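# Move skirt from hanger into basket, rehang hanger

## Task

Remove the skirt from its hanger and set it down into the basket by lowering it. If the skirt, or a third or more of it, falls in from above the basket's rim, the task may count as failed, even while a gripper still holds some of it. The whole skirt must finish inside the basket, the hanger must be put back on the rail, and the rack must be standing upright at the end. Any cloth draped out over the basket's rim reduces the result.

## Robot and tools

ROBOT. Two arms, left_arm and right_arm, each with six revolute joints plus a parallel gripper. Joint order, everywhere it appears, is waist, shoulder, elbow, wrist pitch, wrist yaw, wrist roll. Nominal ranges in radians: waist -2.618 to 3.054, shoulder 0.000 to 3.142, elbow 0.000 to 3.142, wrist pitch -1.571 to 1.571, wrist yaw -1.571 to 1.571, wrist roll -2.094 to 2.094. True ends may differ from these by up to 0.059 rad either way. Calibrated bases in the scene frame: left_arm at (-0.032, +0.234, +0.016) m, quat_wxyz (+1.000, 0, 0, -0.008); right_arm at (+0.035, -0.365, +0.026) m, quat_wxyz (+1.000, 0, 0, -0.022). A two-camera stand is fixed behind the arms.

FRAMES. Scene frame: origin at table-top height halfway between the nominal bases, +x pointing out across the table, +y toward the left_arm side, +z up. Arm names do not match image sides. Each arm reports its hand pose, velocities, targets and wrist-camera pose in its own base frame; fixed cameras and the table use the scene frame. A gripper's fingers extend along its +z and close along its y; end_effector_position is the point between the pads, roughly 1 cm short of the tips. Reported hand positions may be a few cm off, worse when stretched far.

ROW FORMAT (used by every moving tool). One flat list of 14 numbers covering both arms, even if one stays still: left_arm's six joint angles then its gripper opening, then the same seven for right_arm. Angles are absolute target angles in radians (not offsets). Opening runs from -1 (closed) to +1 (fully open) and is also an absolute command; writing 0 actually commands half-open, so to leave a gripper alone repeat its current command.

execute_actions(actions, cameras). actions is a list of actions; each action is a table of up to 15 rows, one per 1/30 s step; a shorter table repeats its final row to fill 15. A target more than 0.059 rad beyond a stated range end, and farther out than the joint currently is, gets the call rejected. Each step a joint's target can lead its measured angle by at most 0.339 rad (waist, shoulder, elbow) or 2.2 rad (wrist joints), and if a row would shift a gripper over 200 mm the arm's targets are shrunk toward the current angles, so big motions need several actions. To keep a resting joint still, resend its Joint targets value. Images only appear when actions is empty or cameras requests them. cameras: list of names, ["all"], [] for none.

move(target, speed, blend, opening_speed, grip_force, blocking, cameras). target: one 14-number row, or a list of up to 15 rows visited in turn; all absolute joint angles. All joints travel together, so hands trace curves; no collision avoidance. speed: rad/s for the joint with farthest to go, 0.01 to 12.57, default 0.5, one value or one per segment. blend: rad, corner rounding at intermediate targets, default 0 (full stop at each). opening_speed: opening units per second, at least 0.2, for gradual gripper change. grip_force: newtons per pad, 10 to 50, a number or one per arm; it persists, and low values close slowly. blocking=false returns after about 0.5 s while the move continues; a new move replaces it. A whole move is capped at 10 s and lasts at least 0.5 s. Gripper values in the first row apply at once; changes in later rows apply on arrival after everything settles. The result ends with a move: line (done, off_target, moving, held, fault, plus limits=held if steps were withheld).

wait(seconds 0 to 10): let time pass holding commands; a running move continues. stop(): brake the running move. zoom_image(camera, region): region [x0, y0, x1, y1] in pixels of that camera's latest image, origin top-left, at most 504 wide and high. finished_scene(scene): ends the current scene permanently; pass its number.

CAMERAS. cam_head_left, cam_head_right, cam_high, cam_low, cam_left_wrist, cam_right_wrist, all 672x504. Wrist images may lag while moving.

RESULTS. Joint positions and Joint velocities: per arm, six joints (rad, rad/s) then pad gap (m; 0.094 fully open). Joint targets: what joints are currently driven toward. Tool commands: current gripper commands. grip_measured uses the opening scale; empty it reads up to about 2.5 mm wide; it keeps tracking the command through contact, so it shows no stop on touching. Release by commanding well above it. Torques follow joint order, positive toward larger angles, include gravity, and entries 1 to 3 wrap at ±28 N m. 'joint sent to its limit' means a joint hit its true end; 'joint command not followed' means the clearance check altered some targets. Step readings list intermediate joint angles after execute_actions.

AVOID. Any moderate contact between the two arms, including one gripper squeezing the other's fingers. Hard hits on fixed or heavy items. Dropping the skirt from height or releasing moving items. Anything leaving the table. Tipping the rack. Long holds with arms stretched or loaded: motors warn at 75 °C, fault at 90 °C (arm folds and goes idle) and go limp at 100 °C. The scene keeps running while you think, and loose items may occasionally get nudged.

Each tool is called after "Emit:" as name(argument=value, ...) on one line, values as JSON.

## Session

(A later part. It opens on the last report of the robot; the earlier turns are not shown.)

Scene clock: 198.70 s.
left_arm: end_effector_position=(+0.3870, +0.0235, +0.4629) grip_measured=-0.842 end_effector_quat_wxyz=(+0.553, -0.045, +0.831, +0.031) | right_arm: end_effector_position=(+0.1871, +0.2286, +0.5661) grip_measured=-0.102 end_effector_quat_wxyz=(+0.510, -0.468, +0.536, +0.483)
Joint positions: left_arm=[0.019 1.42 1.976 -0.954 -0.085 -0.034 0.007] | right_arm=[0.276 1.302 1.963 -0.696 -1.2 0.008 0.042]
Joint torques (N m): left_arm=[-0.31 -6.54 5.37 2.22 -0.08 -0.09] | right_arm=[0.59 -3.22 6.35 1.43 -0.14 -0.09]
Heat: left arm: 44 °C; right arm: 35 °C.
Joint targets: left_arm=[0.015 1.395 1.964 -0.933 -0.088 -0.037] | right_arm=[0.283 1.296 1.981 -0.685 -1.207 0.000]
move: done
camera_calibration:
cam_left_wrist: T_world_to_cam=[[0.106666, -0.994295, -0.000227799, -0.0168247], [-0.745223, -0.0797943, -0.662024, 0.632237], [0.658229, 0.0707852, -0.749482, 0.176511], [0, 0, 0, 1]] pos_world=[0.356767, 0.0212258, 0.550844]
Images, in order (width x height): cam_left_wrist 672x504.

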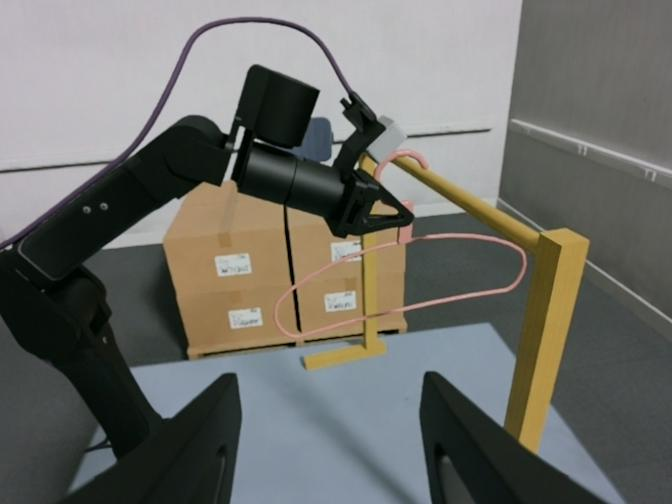

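Emit:
move(target=[[0.017, 1.50, 2.038, -0.897, -0.085, -0.036, -1.0, 0.283, 1.296, 1.981, -0.685, -1.207, 0, -0.1],[0.018, 1.592, 2.127, -0.892, -0.082, -0.034, -1.0, 0.283, 1.296, 1.981, -0.685, -1.207, 0, -0.1]], speed=0.15, blend=0.03, cameras=["cam_left_wrist", "cam_high", "cam_head_left"])

Emit:
zoom_image(camera="cam_left_wrist", region=[330, 100, 530, 280])

Emit:
zoom_image(camera="cam_high", region=[220, 160, 400, 320])

Scene clock: 203.77 s.
left_arm: end_effector_position=(+0.4375, +0.0245, +0.4561) grip_measured=-0.842 end_effector_quat_wxyz=(+0.551, -0.045, +0.833, +0.031) | right_arm: end_effector_position=(+0.1871, +0.2286, +0.5661) grip_measured=-0.102 end_effector_quat_wxyz=(+0.510, -0.468, +0.536, +0.483)
Joint positions: left_arm=[0.019 1.582 2.09 -0.911 -0.085 -0.034 0.007] | right_arm=[0.276 1.302 1.963 -0.696 -1.2 0.008 0.042]
Joint torques (N m): left_arm=[0.01 -5.3 9.81 2.21 -0.02 -0.05] | right_arm=[0.57 -3.14 6.3 1.44 -0.1 -0.11]
Heat: left arm: 44 °C; right arm: 35 °C.
Joint targets: left_arm=[0.018 1.592 2.127 -0.892 -0.082 -0.034] | right_arm=[0.283 1.296 1.981 -0.685 -1.207 0.000]
move: off_target (left_arm); left_arm: the elbow is farthest, 0.037 rad from its target
camera_calibration:
cam_left_wrist: T_world_to_cam=[[0.10667, -0.994294, -0.000615969, -0.0210507], [-0.748501, -0.079893, -0.658304, 0.665181], [0.654498, 0.0706824, -0.752752, 0.141297], [0, 0, 0, 1]] pos_world=[0.407655, 0.0222255, 0.54424]
Images, in order (width x height): cam_head_left 672x504, cam_high 672x504, cam_left_wrist 672x504.

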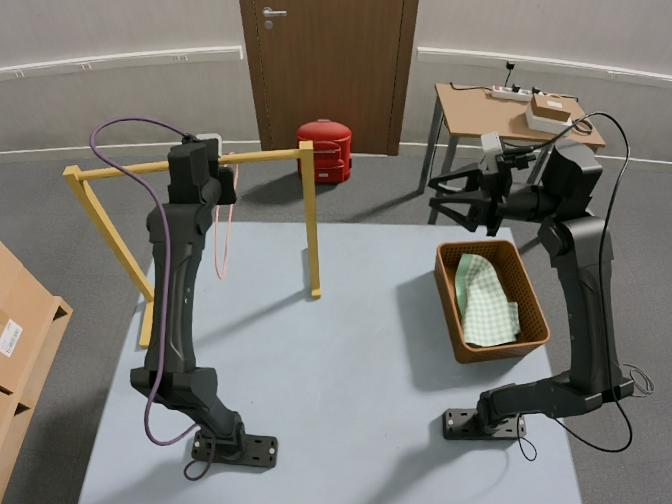

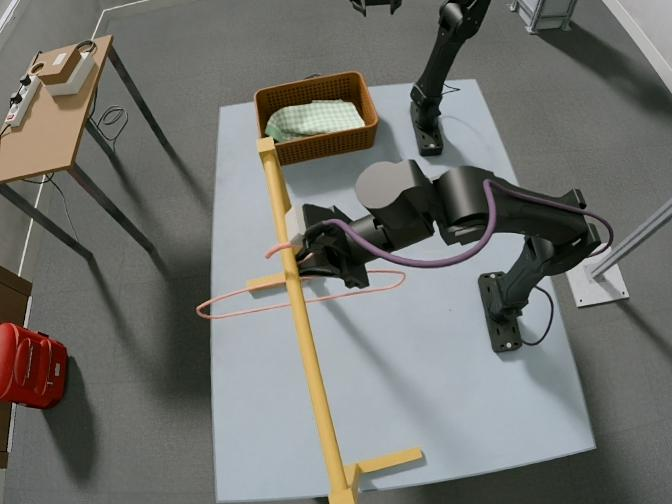

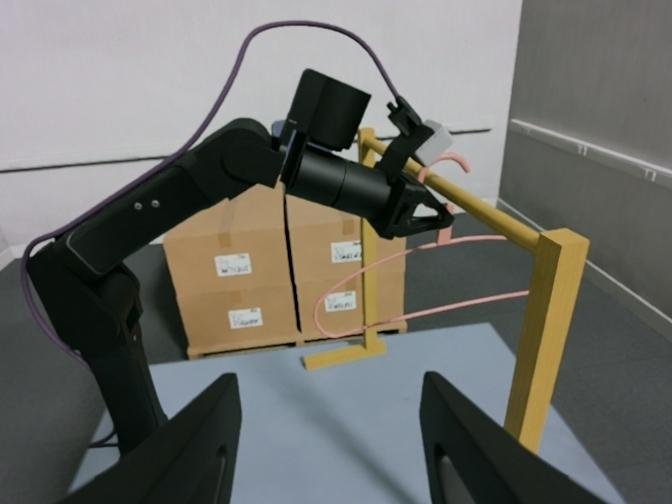

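Scaled by 2.520.

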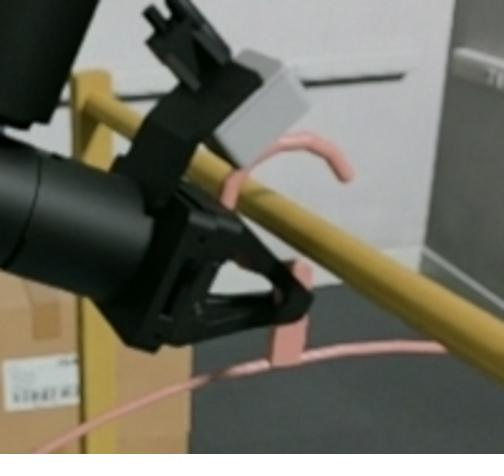

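Scaled by 2.800.

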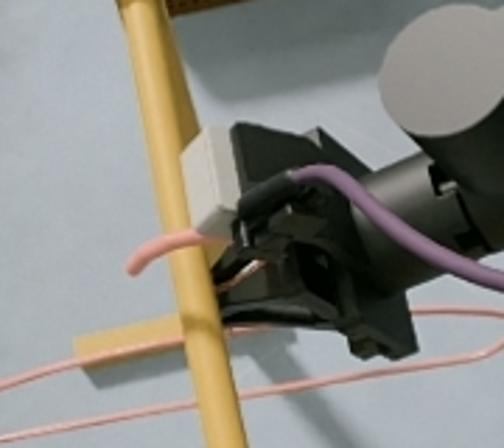

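Emit:
zoom_image(camera="cam_high", region=[255, 215, 325, 275])

Emit:
zoom_image(camera="cam_left_wrist", region=[400, 130, 490, 220])

Scaled by 7.200.

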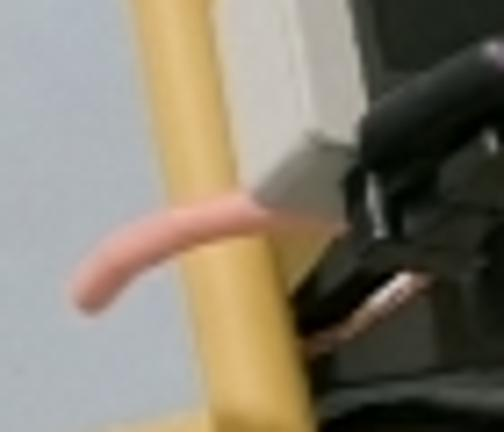

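Scaled by 5.600.

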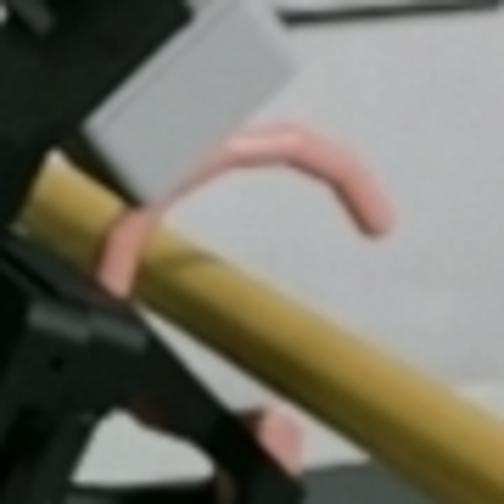

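Emit:
move(target=[0.018, 1.468, 1.835, -0.735, -0.082, -0.034, -1.0, 0.283, 1.296, 1.981, -0.685, -1.207, 0, -0.1], speed=0.15, cameras=["cam_left_wrist", "cam_high", "cam_head_left"])

Emit:
zoom_image(camera="cam_high", region=[255, 215, 325, 275])

Emit:
zoom_image(camera="cam_left_wrist", region=[400, 130, 490, 220])

Scene clock: 213.73 s.
left_arm: end_effector_position=(+0.4405, +0.0245, +0.4292) grip_measured=-0.842 end_effector_quat_wxyz=(+0.558, -0.045, +0.828, +0.031) | right_arm: end_effector_position=(+0.1871, +0.2286, +0.5661) grip_measured=-0.102 end_effector_quat_wxyz=(+0.510, -0.468, +0.536, +0.483)
Joint positions: left_arm=[0.019 1.497 1.852 -0.741 -0.085 -0.034 0.007] | right_arm=[0.276 1.302 1.963 -0.696 -1.2 0.008 0.042]
Joint torques (N m): left_arm=[-0.05 -8.25 5.72 2.08 -0.03 -0.06] | right_arm=[0.65 -3.28 6.05 1.43 -0.1 -0.09]
Heat: left arm: 44 °C; right arm: 35 °C.
Joint targets: left_arm=[0.018 1.468 1.835 -0.735 -0.082 -0.034] | right_arm=[0.283 1.296 1.981 -0.685 -1.207 0.000]
move: done
camera_calibration:
cam_left_wrist: T_world_to_cam=[[0.106655, -0.994296, 0.000939192, -0.022029], [-0.73708, -0.0796985, -0.67109, 0.650237], [0.667337, 0.0708831, -0.741375, 0.108537], [0, 0, 0, 1]] pos_world=[0.409195, 0.0222261, 0.516855]
Images, in order (width x height): cam_head_left 672x504, cam_high 672x504, cam_left_wrist 672x504.

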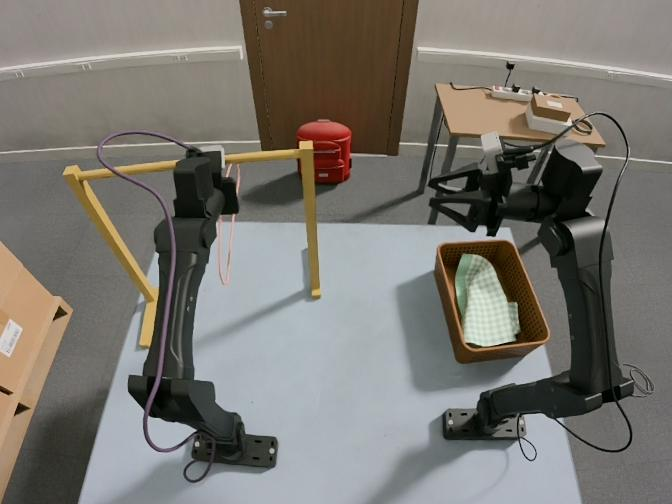

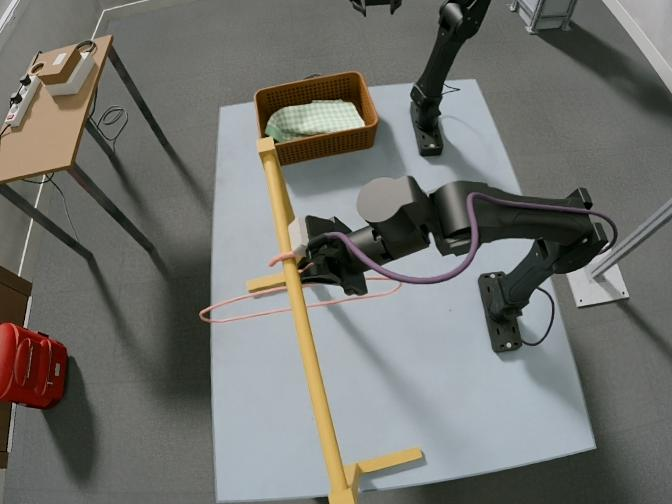

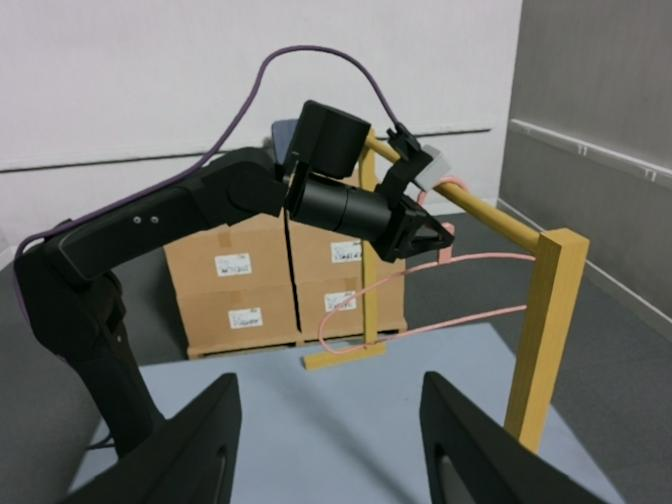

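Scaled by 7.200.

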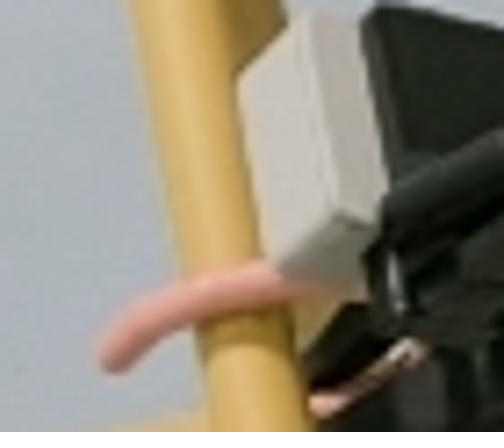

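Scaled by 5.600.

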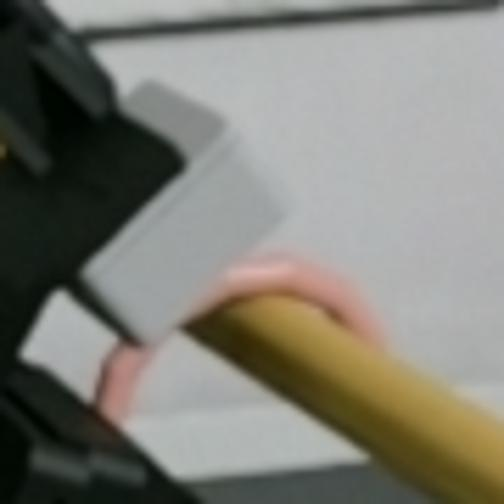

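Emit:
move(target=[[0.018, 1.468, 1.822, -0.73, -0.082, -0.034, -1.0, 0.283, 1.296, 1.981, -0.685, -1.207, 0, -0.1],[0.018, 1.468, 1.822, -0.73, -0.082, -0.034, -0.3, 0.283, 1.296, 1.981, -0.685, -1.207, 0, -0.1]], speed=0.15, opening_speed=0.5, cameras=["cam_left_wrist", "cam_high", "cam_right_wrist"])

Emit:
zoom_image(camera="cam_high", region=[195, 200, 415, 340])

Emit:
zoom_image(camera="cam_left_wrist", region=[340, 100, 540, 280])

Scene clock: 219.53 s.
left_arm: end_effector_position=(+0.4414, +0.0245, +0.4275) grip_measured=-0.302 end_effector_quat_wxyz=(+0.559, -0.045, +0.827, +0.031) | right_arm: end_effector_position=(+0.1871, +0.2286, +0.5661) grip_measured=-0.102 end_effector_quat_wxyz=(+0.510, -0.468, +0.536, +0.483)
Joint positions: left_arm=[0.019 1.493 1.838 -0.727 -0.085 -0.034 0.033] | right_arm=[0.276 1.302 1.963 -0.696 -1.2 0.008 0.042]
Joint torques (N m): left_arm=[-0.06 -7.97 5.93 1.99 -0.02 -0.06] | right_arm=[0.64 -3.3 6.32 1.49 -0.11 -0.1]
Heat: left arm: 44 °C; right arm: 35 °C.
Joint targets: left_arm=[0.018 1.468 1.822 -0.730 -0.082 -0.034] | right_arm=[0.283 1.296 1.981 -0.685 -1.207 0.000]
move: done
camera_calibration:
cam_left_wrist: T_world_to_cam=[[0.106726, -0.994288, 0.00119047, -0.0222504], [-0.735068, -0.0797078, -0.673292, 0.649788], [0.669541, 0.0709828, -0.739376, 0.104864], [0, 0, 0, 1]] pos_world=[0.409802, 0.0222263, 0.515058]
cam_right_wrist: T_world_to_cam=[[0.995957, -0.0853198, -0.0281233, -0.152402], [-0.0633102, -0.444504, -0.893537, 0.654846], [0.0637354, 0.891704, -0.448109, 0.129628], [0, 0, 0, 1]] pos_world=[0.184982, 0.16249, 0.63893]
Images, in order (width x height): cam_high 672x504, cam_left_wrist 672x504, cam_right_wrist 672x504.

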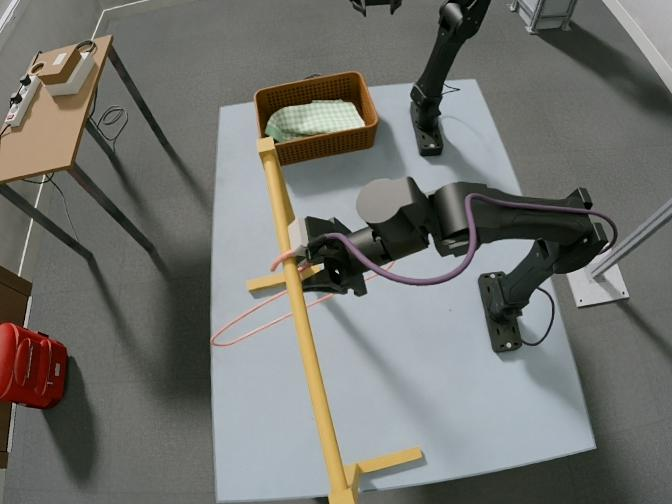

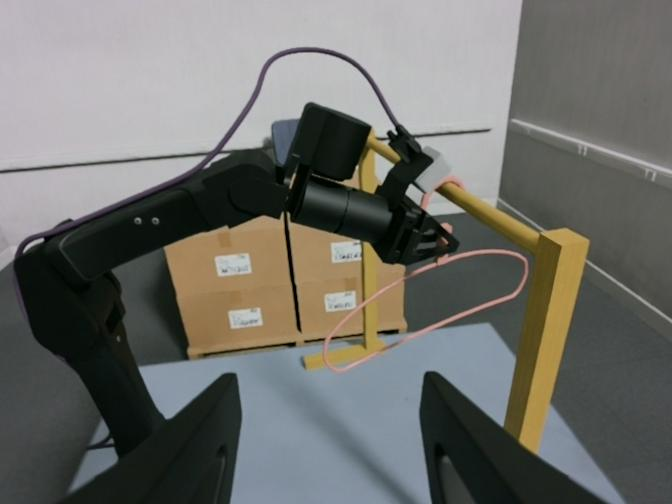

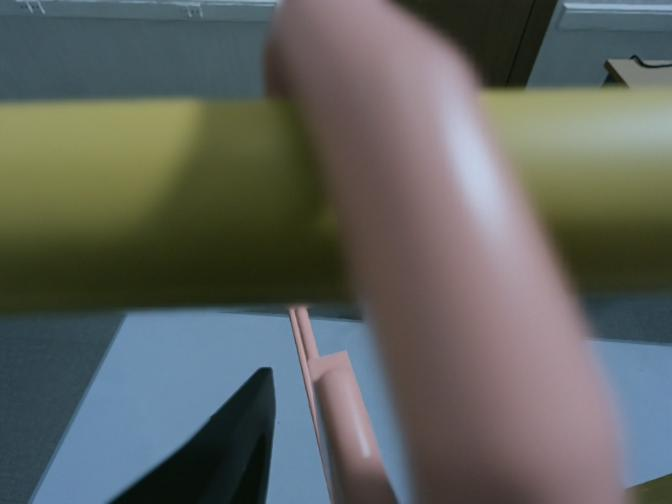

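Scaled by 2.291.

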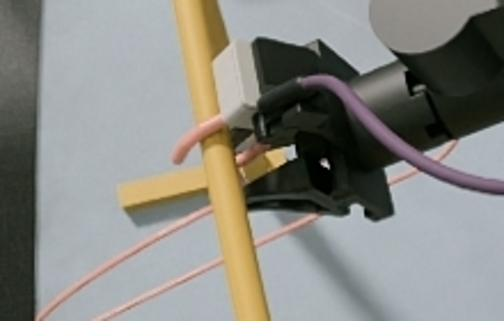

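Scaled by 2.520.

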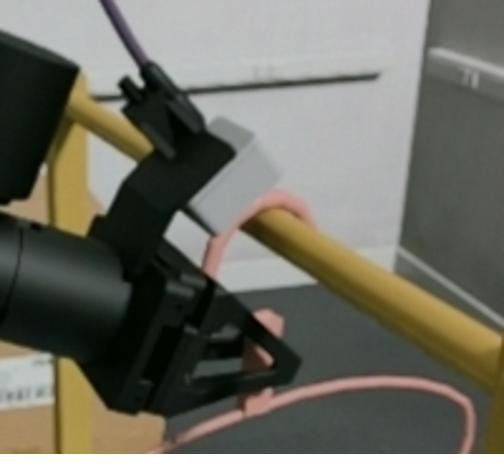

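Emit:
move(target=[[0.018, 1.468, 1.822, -0.73, -0.082, -0.034, 0.6, 0.283, 1.296, 1.981, -0.685, -1.207, 0, -0.1],[0.014, 1.300, 1.712, -0.80, -0.088, -0.037, 0.6, 0.283, 1.296, 1.981, -0.685, -1.207, 0, -0.1],[0.012, 1.120, 1.610, -0.885, -0.094, -0.039, 0.6, 0.283, 1.296, 1.981, -0.685, -1.207, 0, -0.1]], speed=0.25, blend=[0,0.05,0], opening_speed=0.8, cameras=["all"])

Emit:
zoom_image(camera="cam_left_wrist", region=[300, 100, 550, 400])

Scene clock: 227.37 s.
left_arm: end_effector_position=(+0.3263, +0.0224, +0.4338) grip_measured=+0.598 end_effector_quat_wxyz=(+0.560, -0.045, +0.827, +0.031) | right_arm: end_effector_position=(+0.1871, +0.2286, +0.5661) grip_measured=-0.102 end_effector_quat_wxyz=(+0.510, -0.468, +0.536, +0.483)
Joint positions: left_arm=[0.019 1.131 1.627 -0.877 -0.085 -0.034 0.075] | right_arm=[0.276 1.302 1.963 -0.696 -1.2 0.008 0.042]
Joint torques (N m): left_arm=[-0.66 -3.02 5.23 1.94 -0.13 -0.11] | right_arm=[0.65 -3.19 6.35 1.43 -0.16 -0.11]
Heat: left arm: 44 °C; right arm: 35 °C.
Joint targets: left_arm=[0.012 1.120 1.610 -0.885 -0.094 -0.039] | right_arm=[0.283 1.296 1.981 -0.685 -1.207 0.000]
move: done
camera_calibration:
cam_left_wrist: T_world_to_cam=[[0.107065, -0.994251, 0.00116884, -0.0121291], [-0.733743, -0.0798055, -0.674724, 0.569405], [0.670939, 0.0713816, -0.738069, 0.185694], [0, 0, 0, 1]] pos_world=[0.294506, 0.0201272, 0.52126]
cam_right_wrist: T_world_to_cam=[[0.995957, -0.0853198, -0.0281233, -0.152402], [-0.0633102, -0.444504, -0.893537, 0.654846], [0.0637354, 0.891704, -0.448109, 0.129628], [0, 0, 0, 1]] pos_world=[0.184982, 0.16249, 0.63893]

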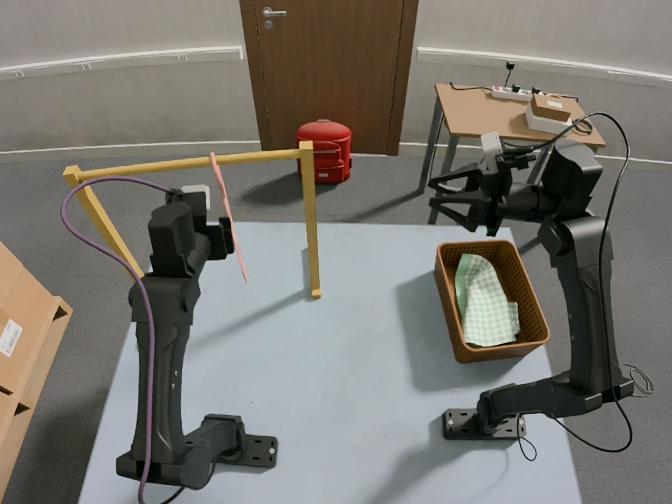

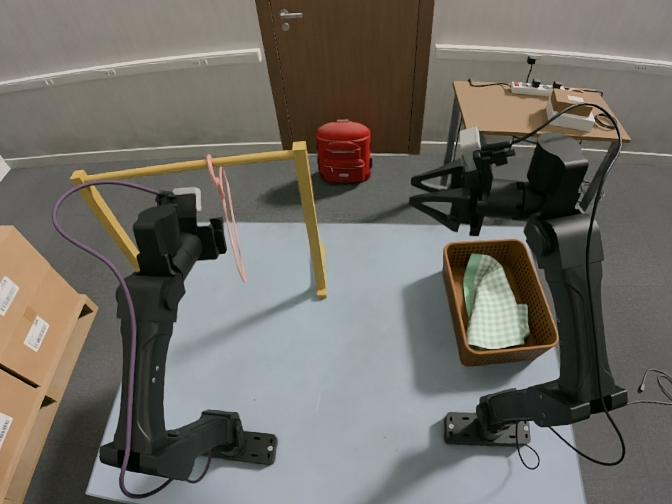

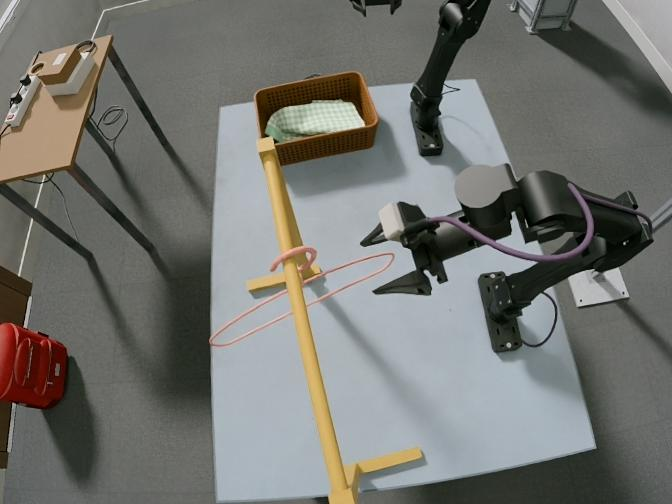

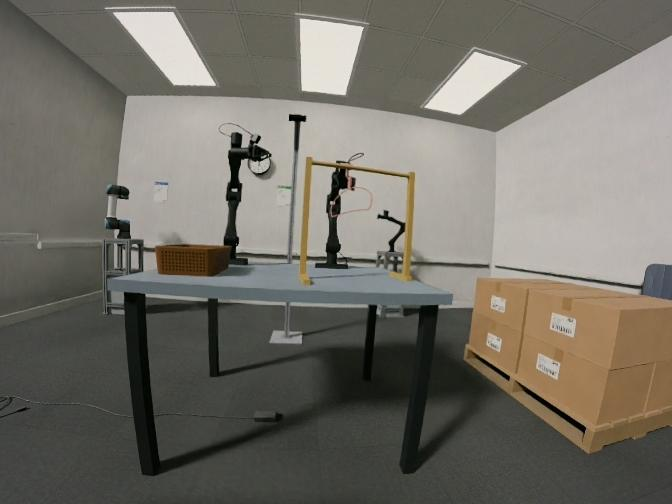

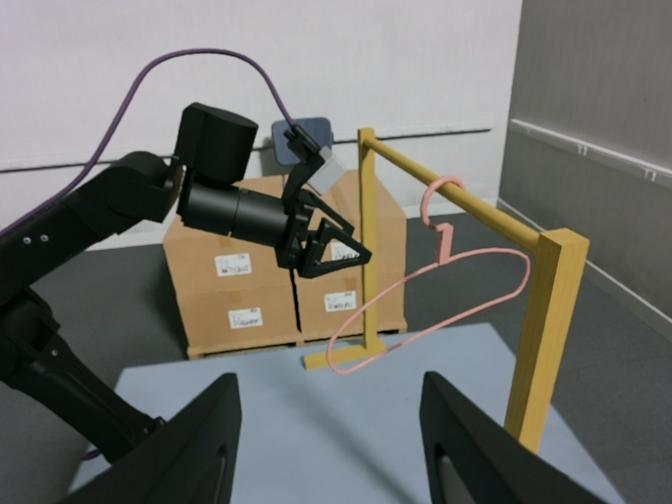

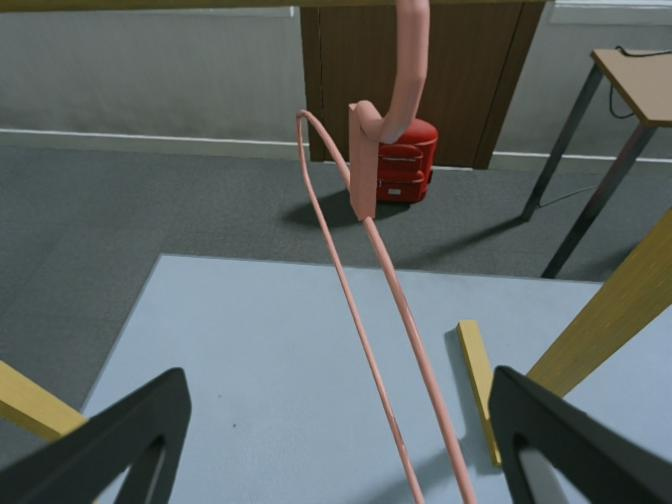

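Scaled by 1.680.

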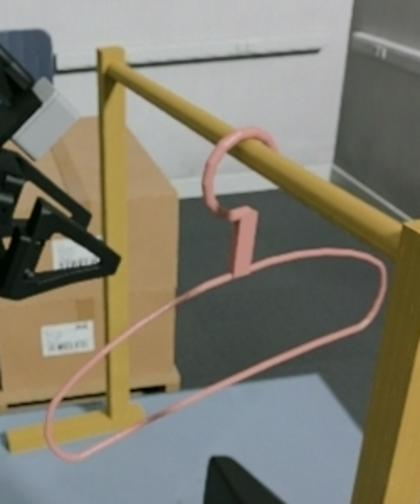

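Emit:
finished_scene(scene=1)

The scene is finished: the task was done.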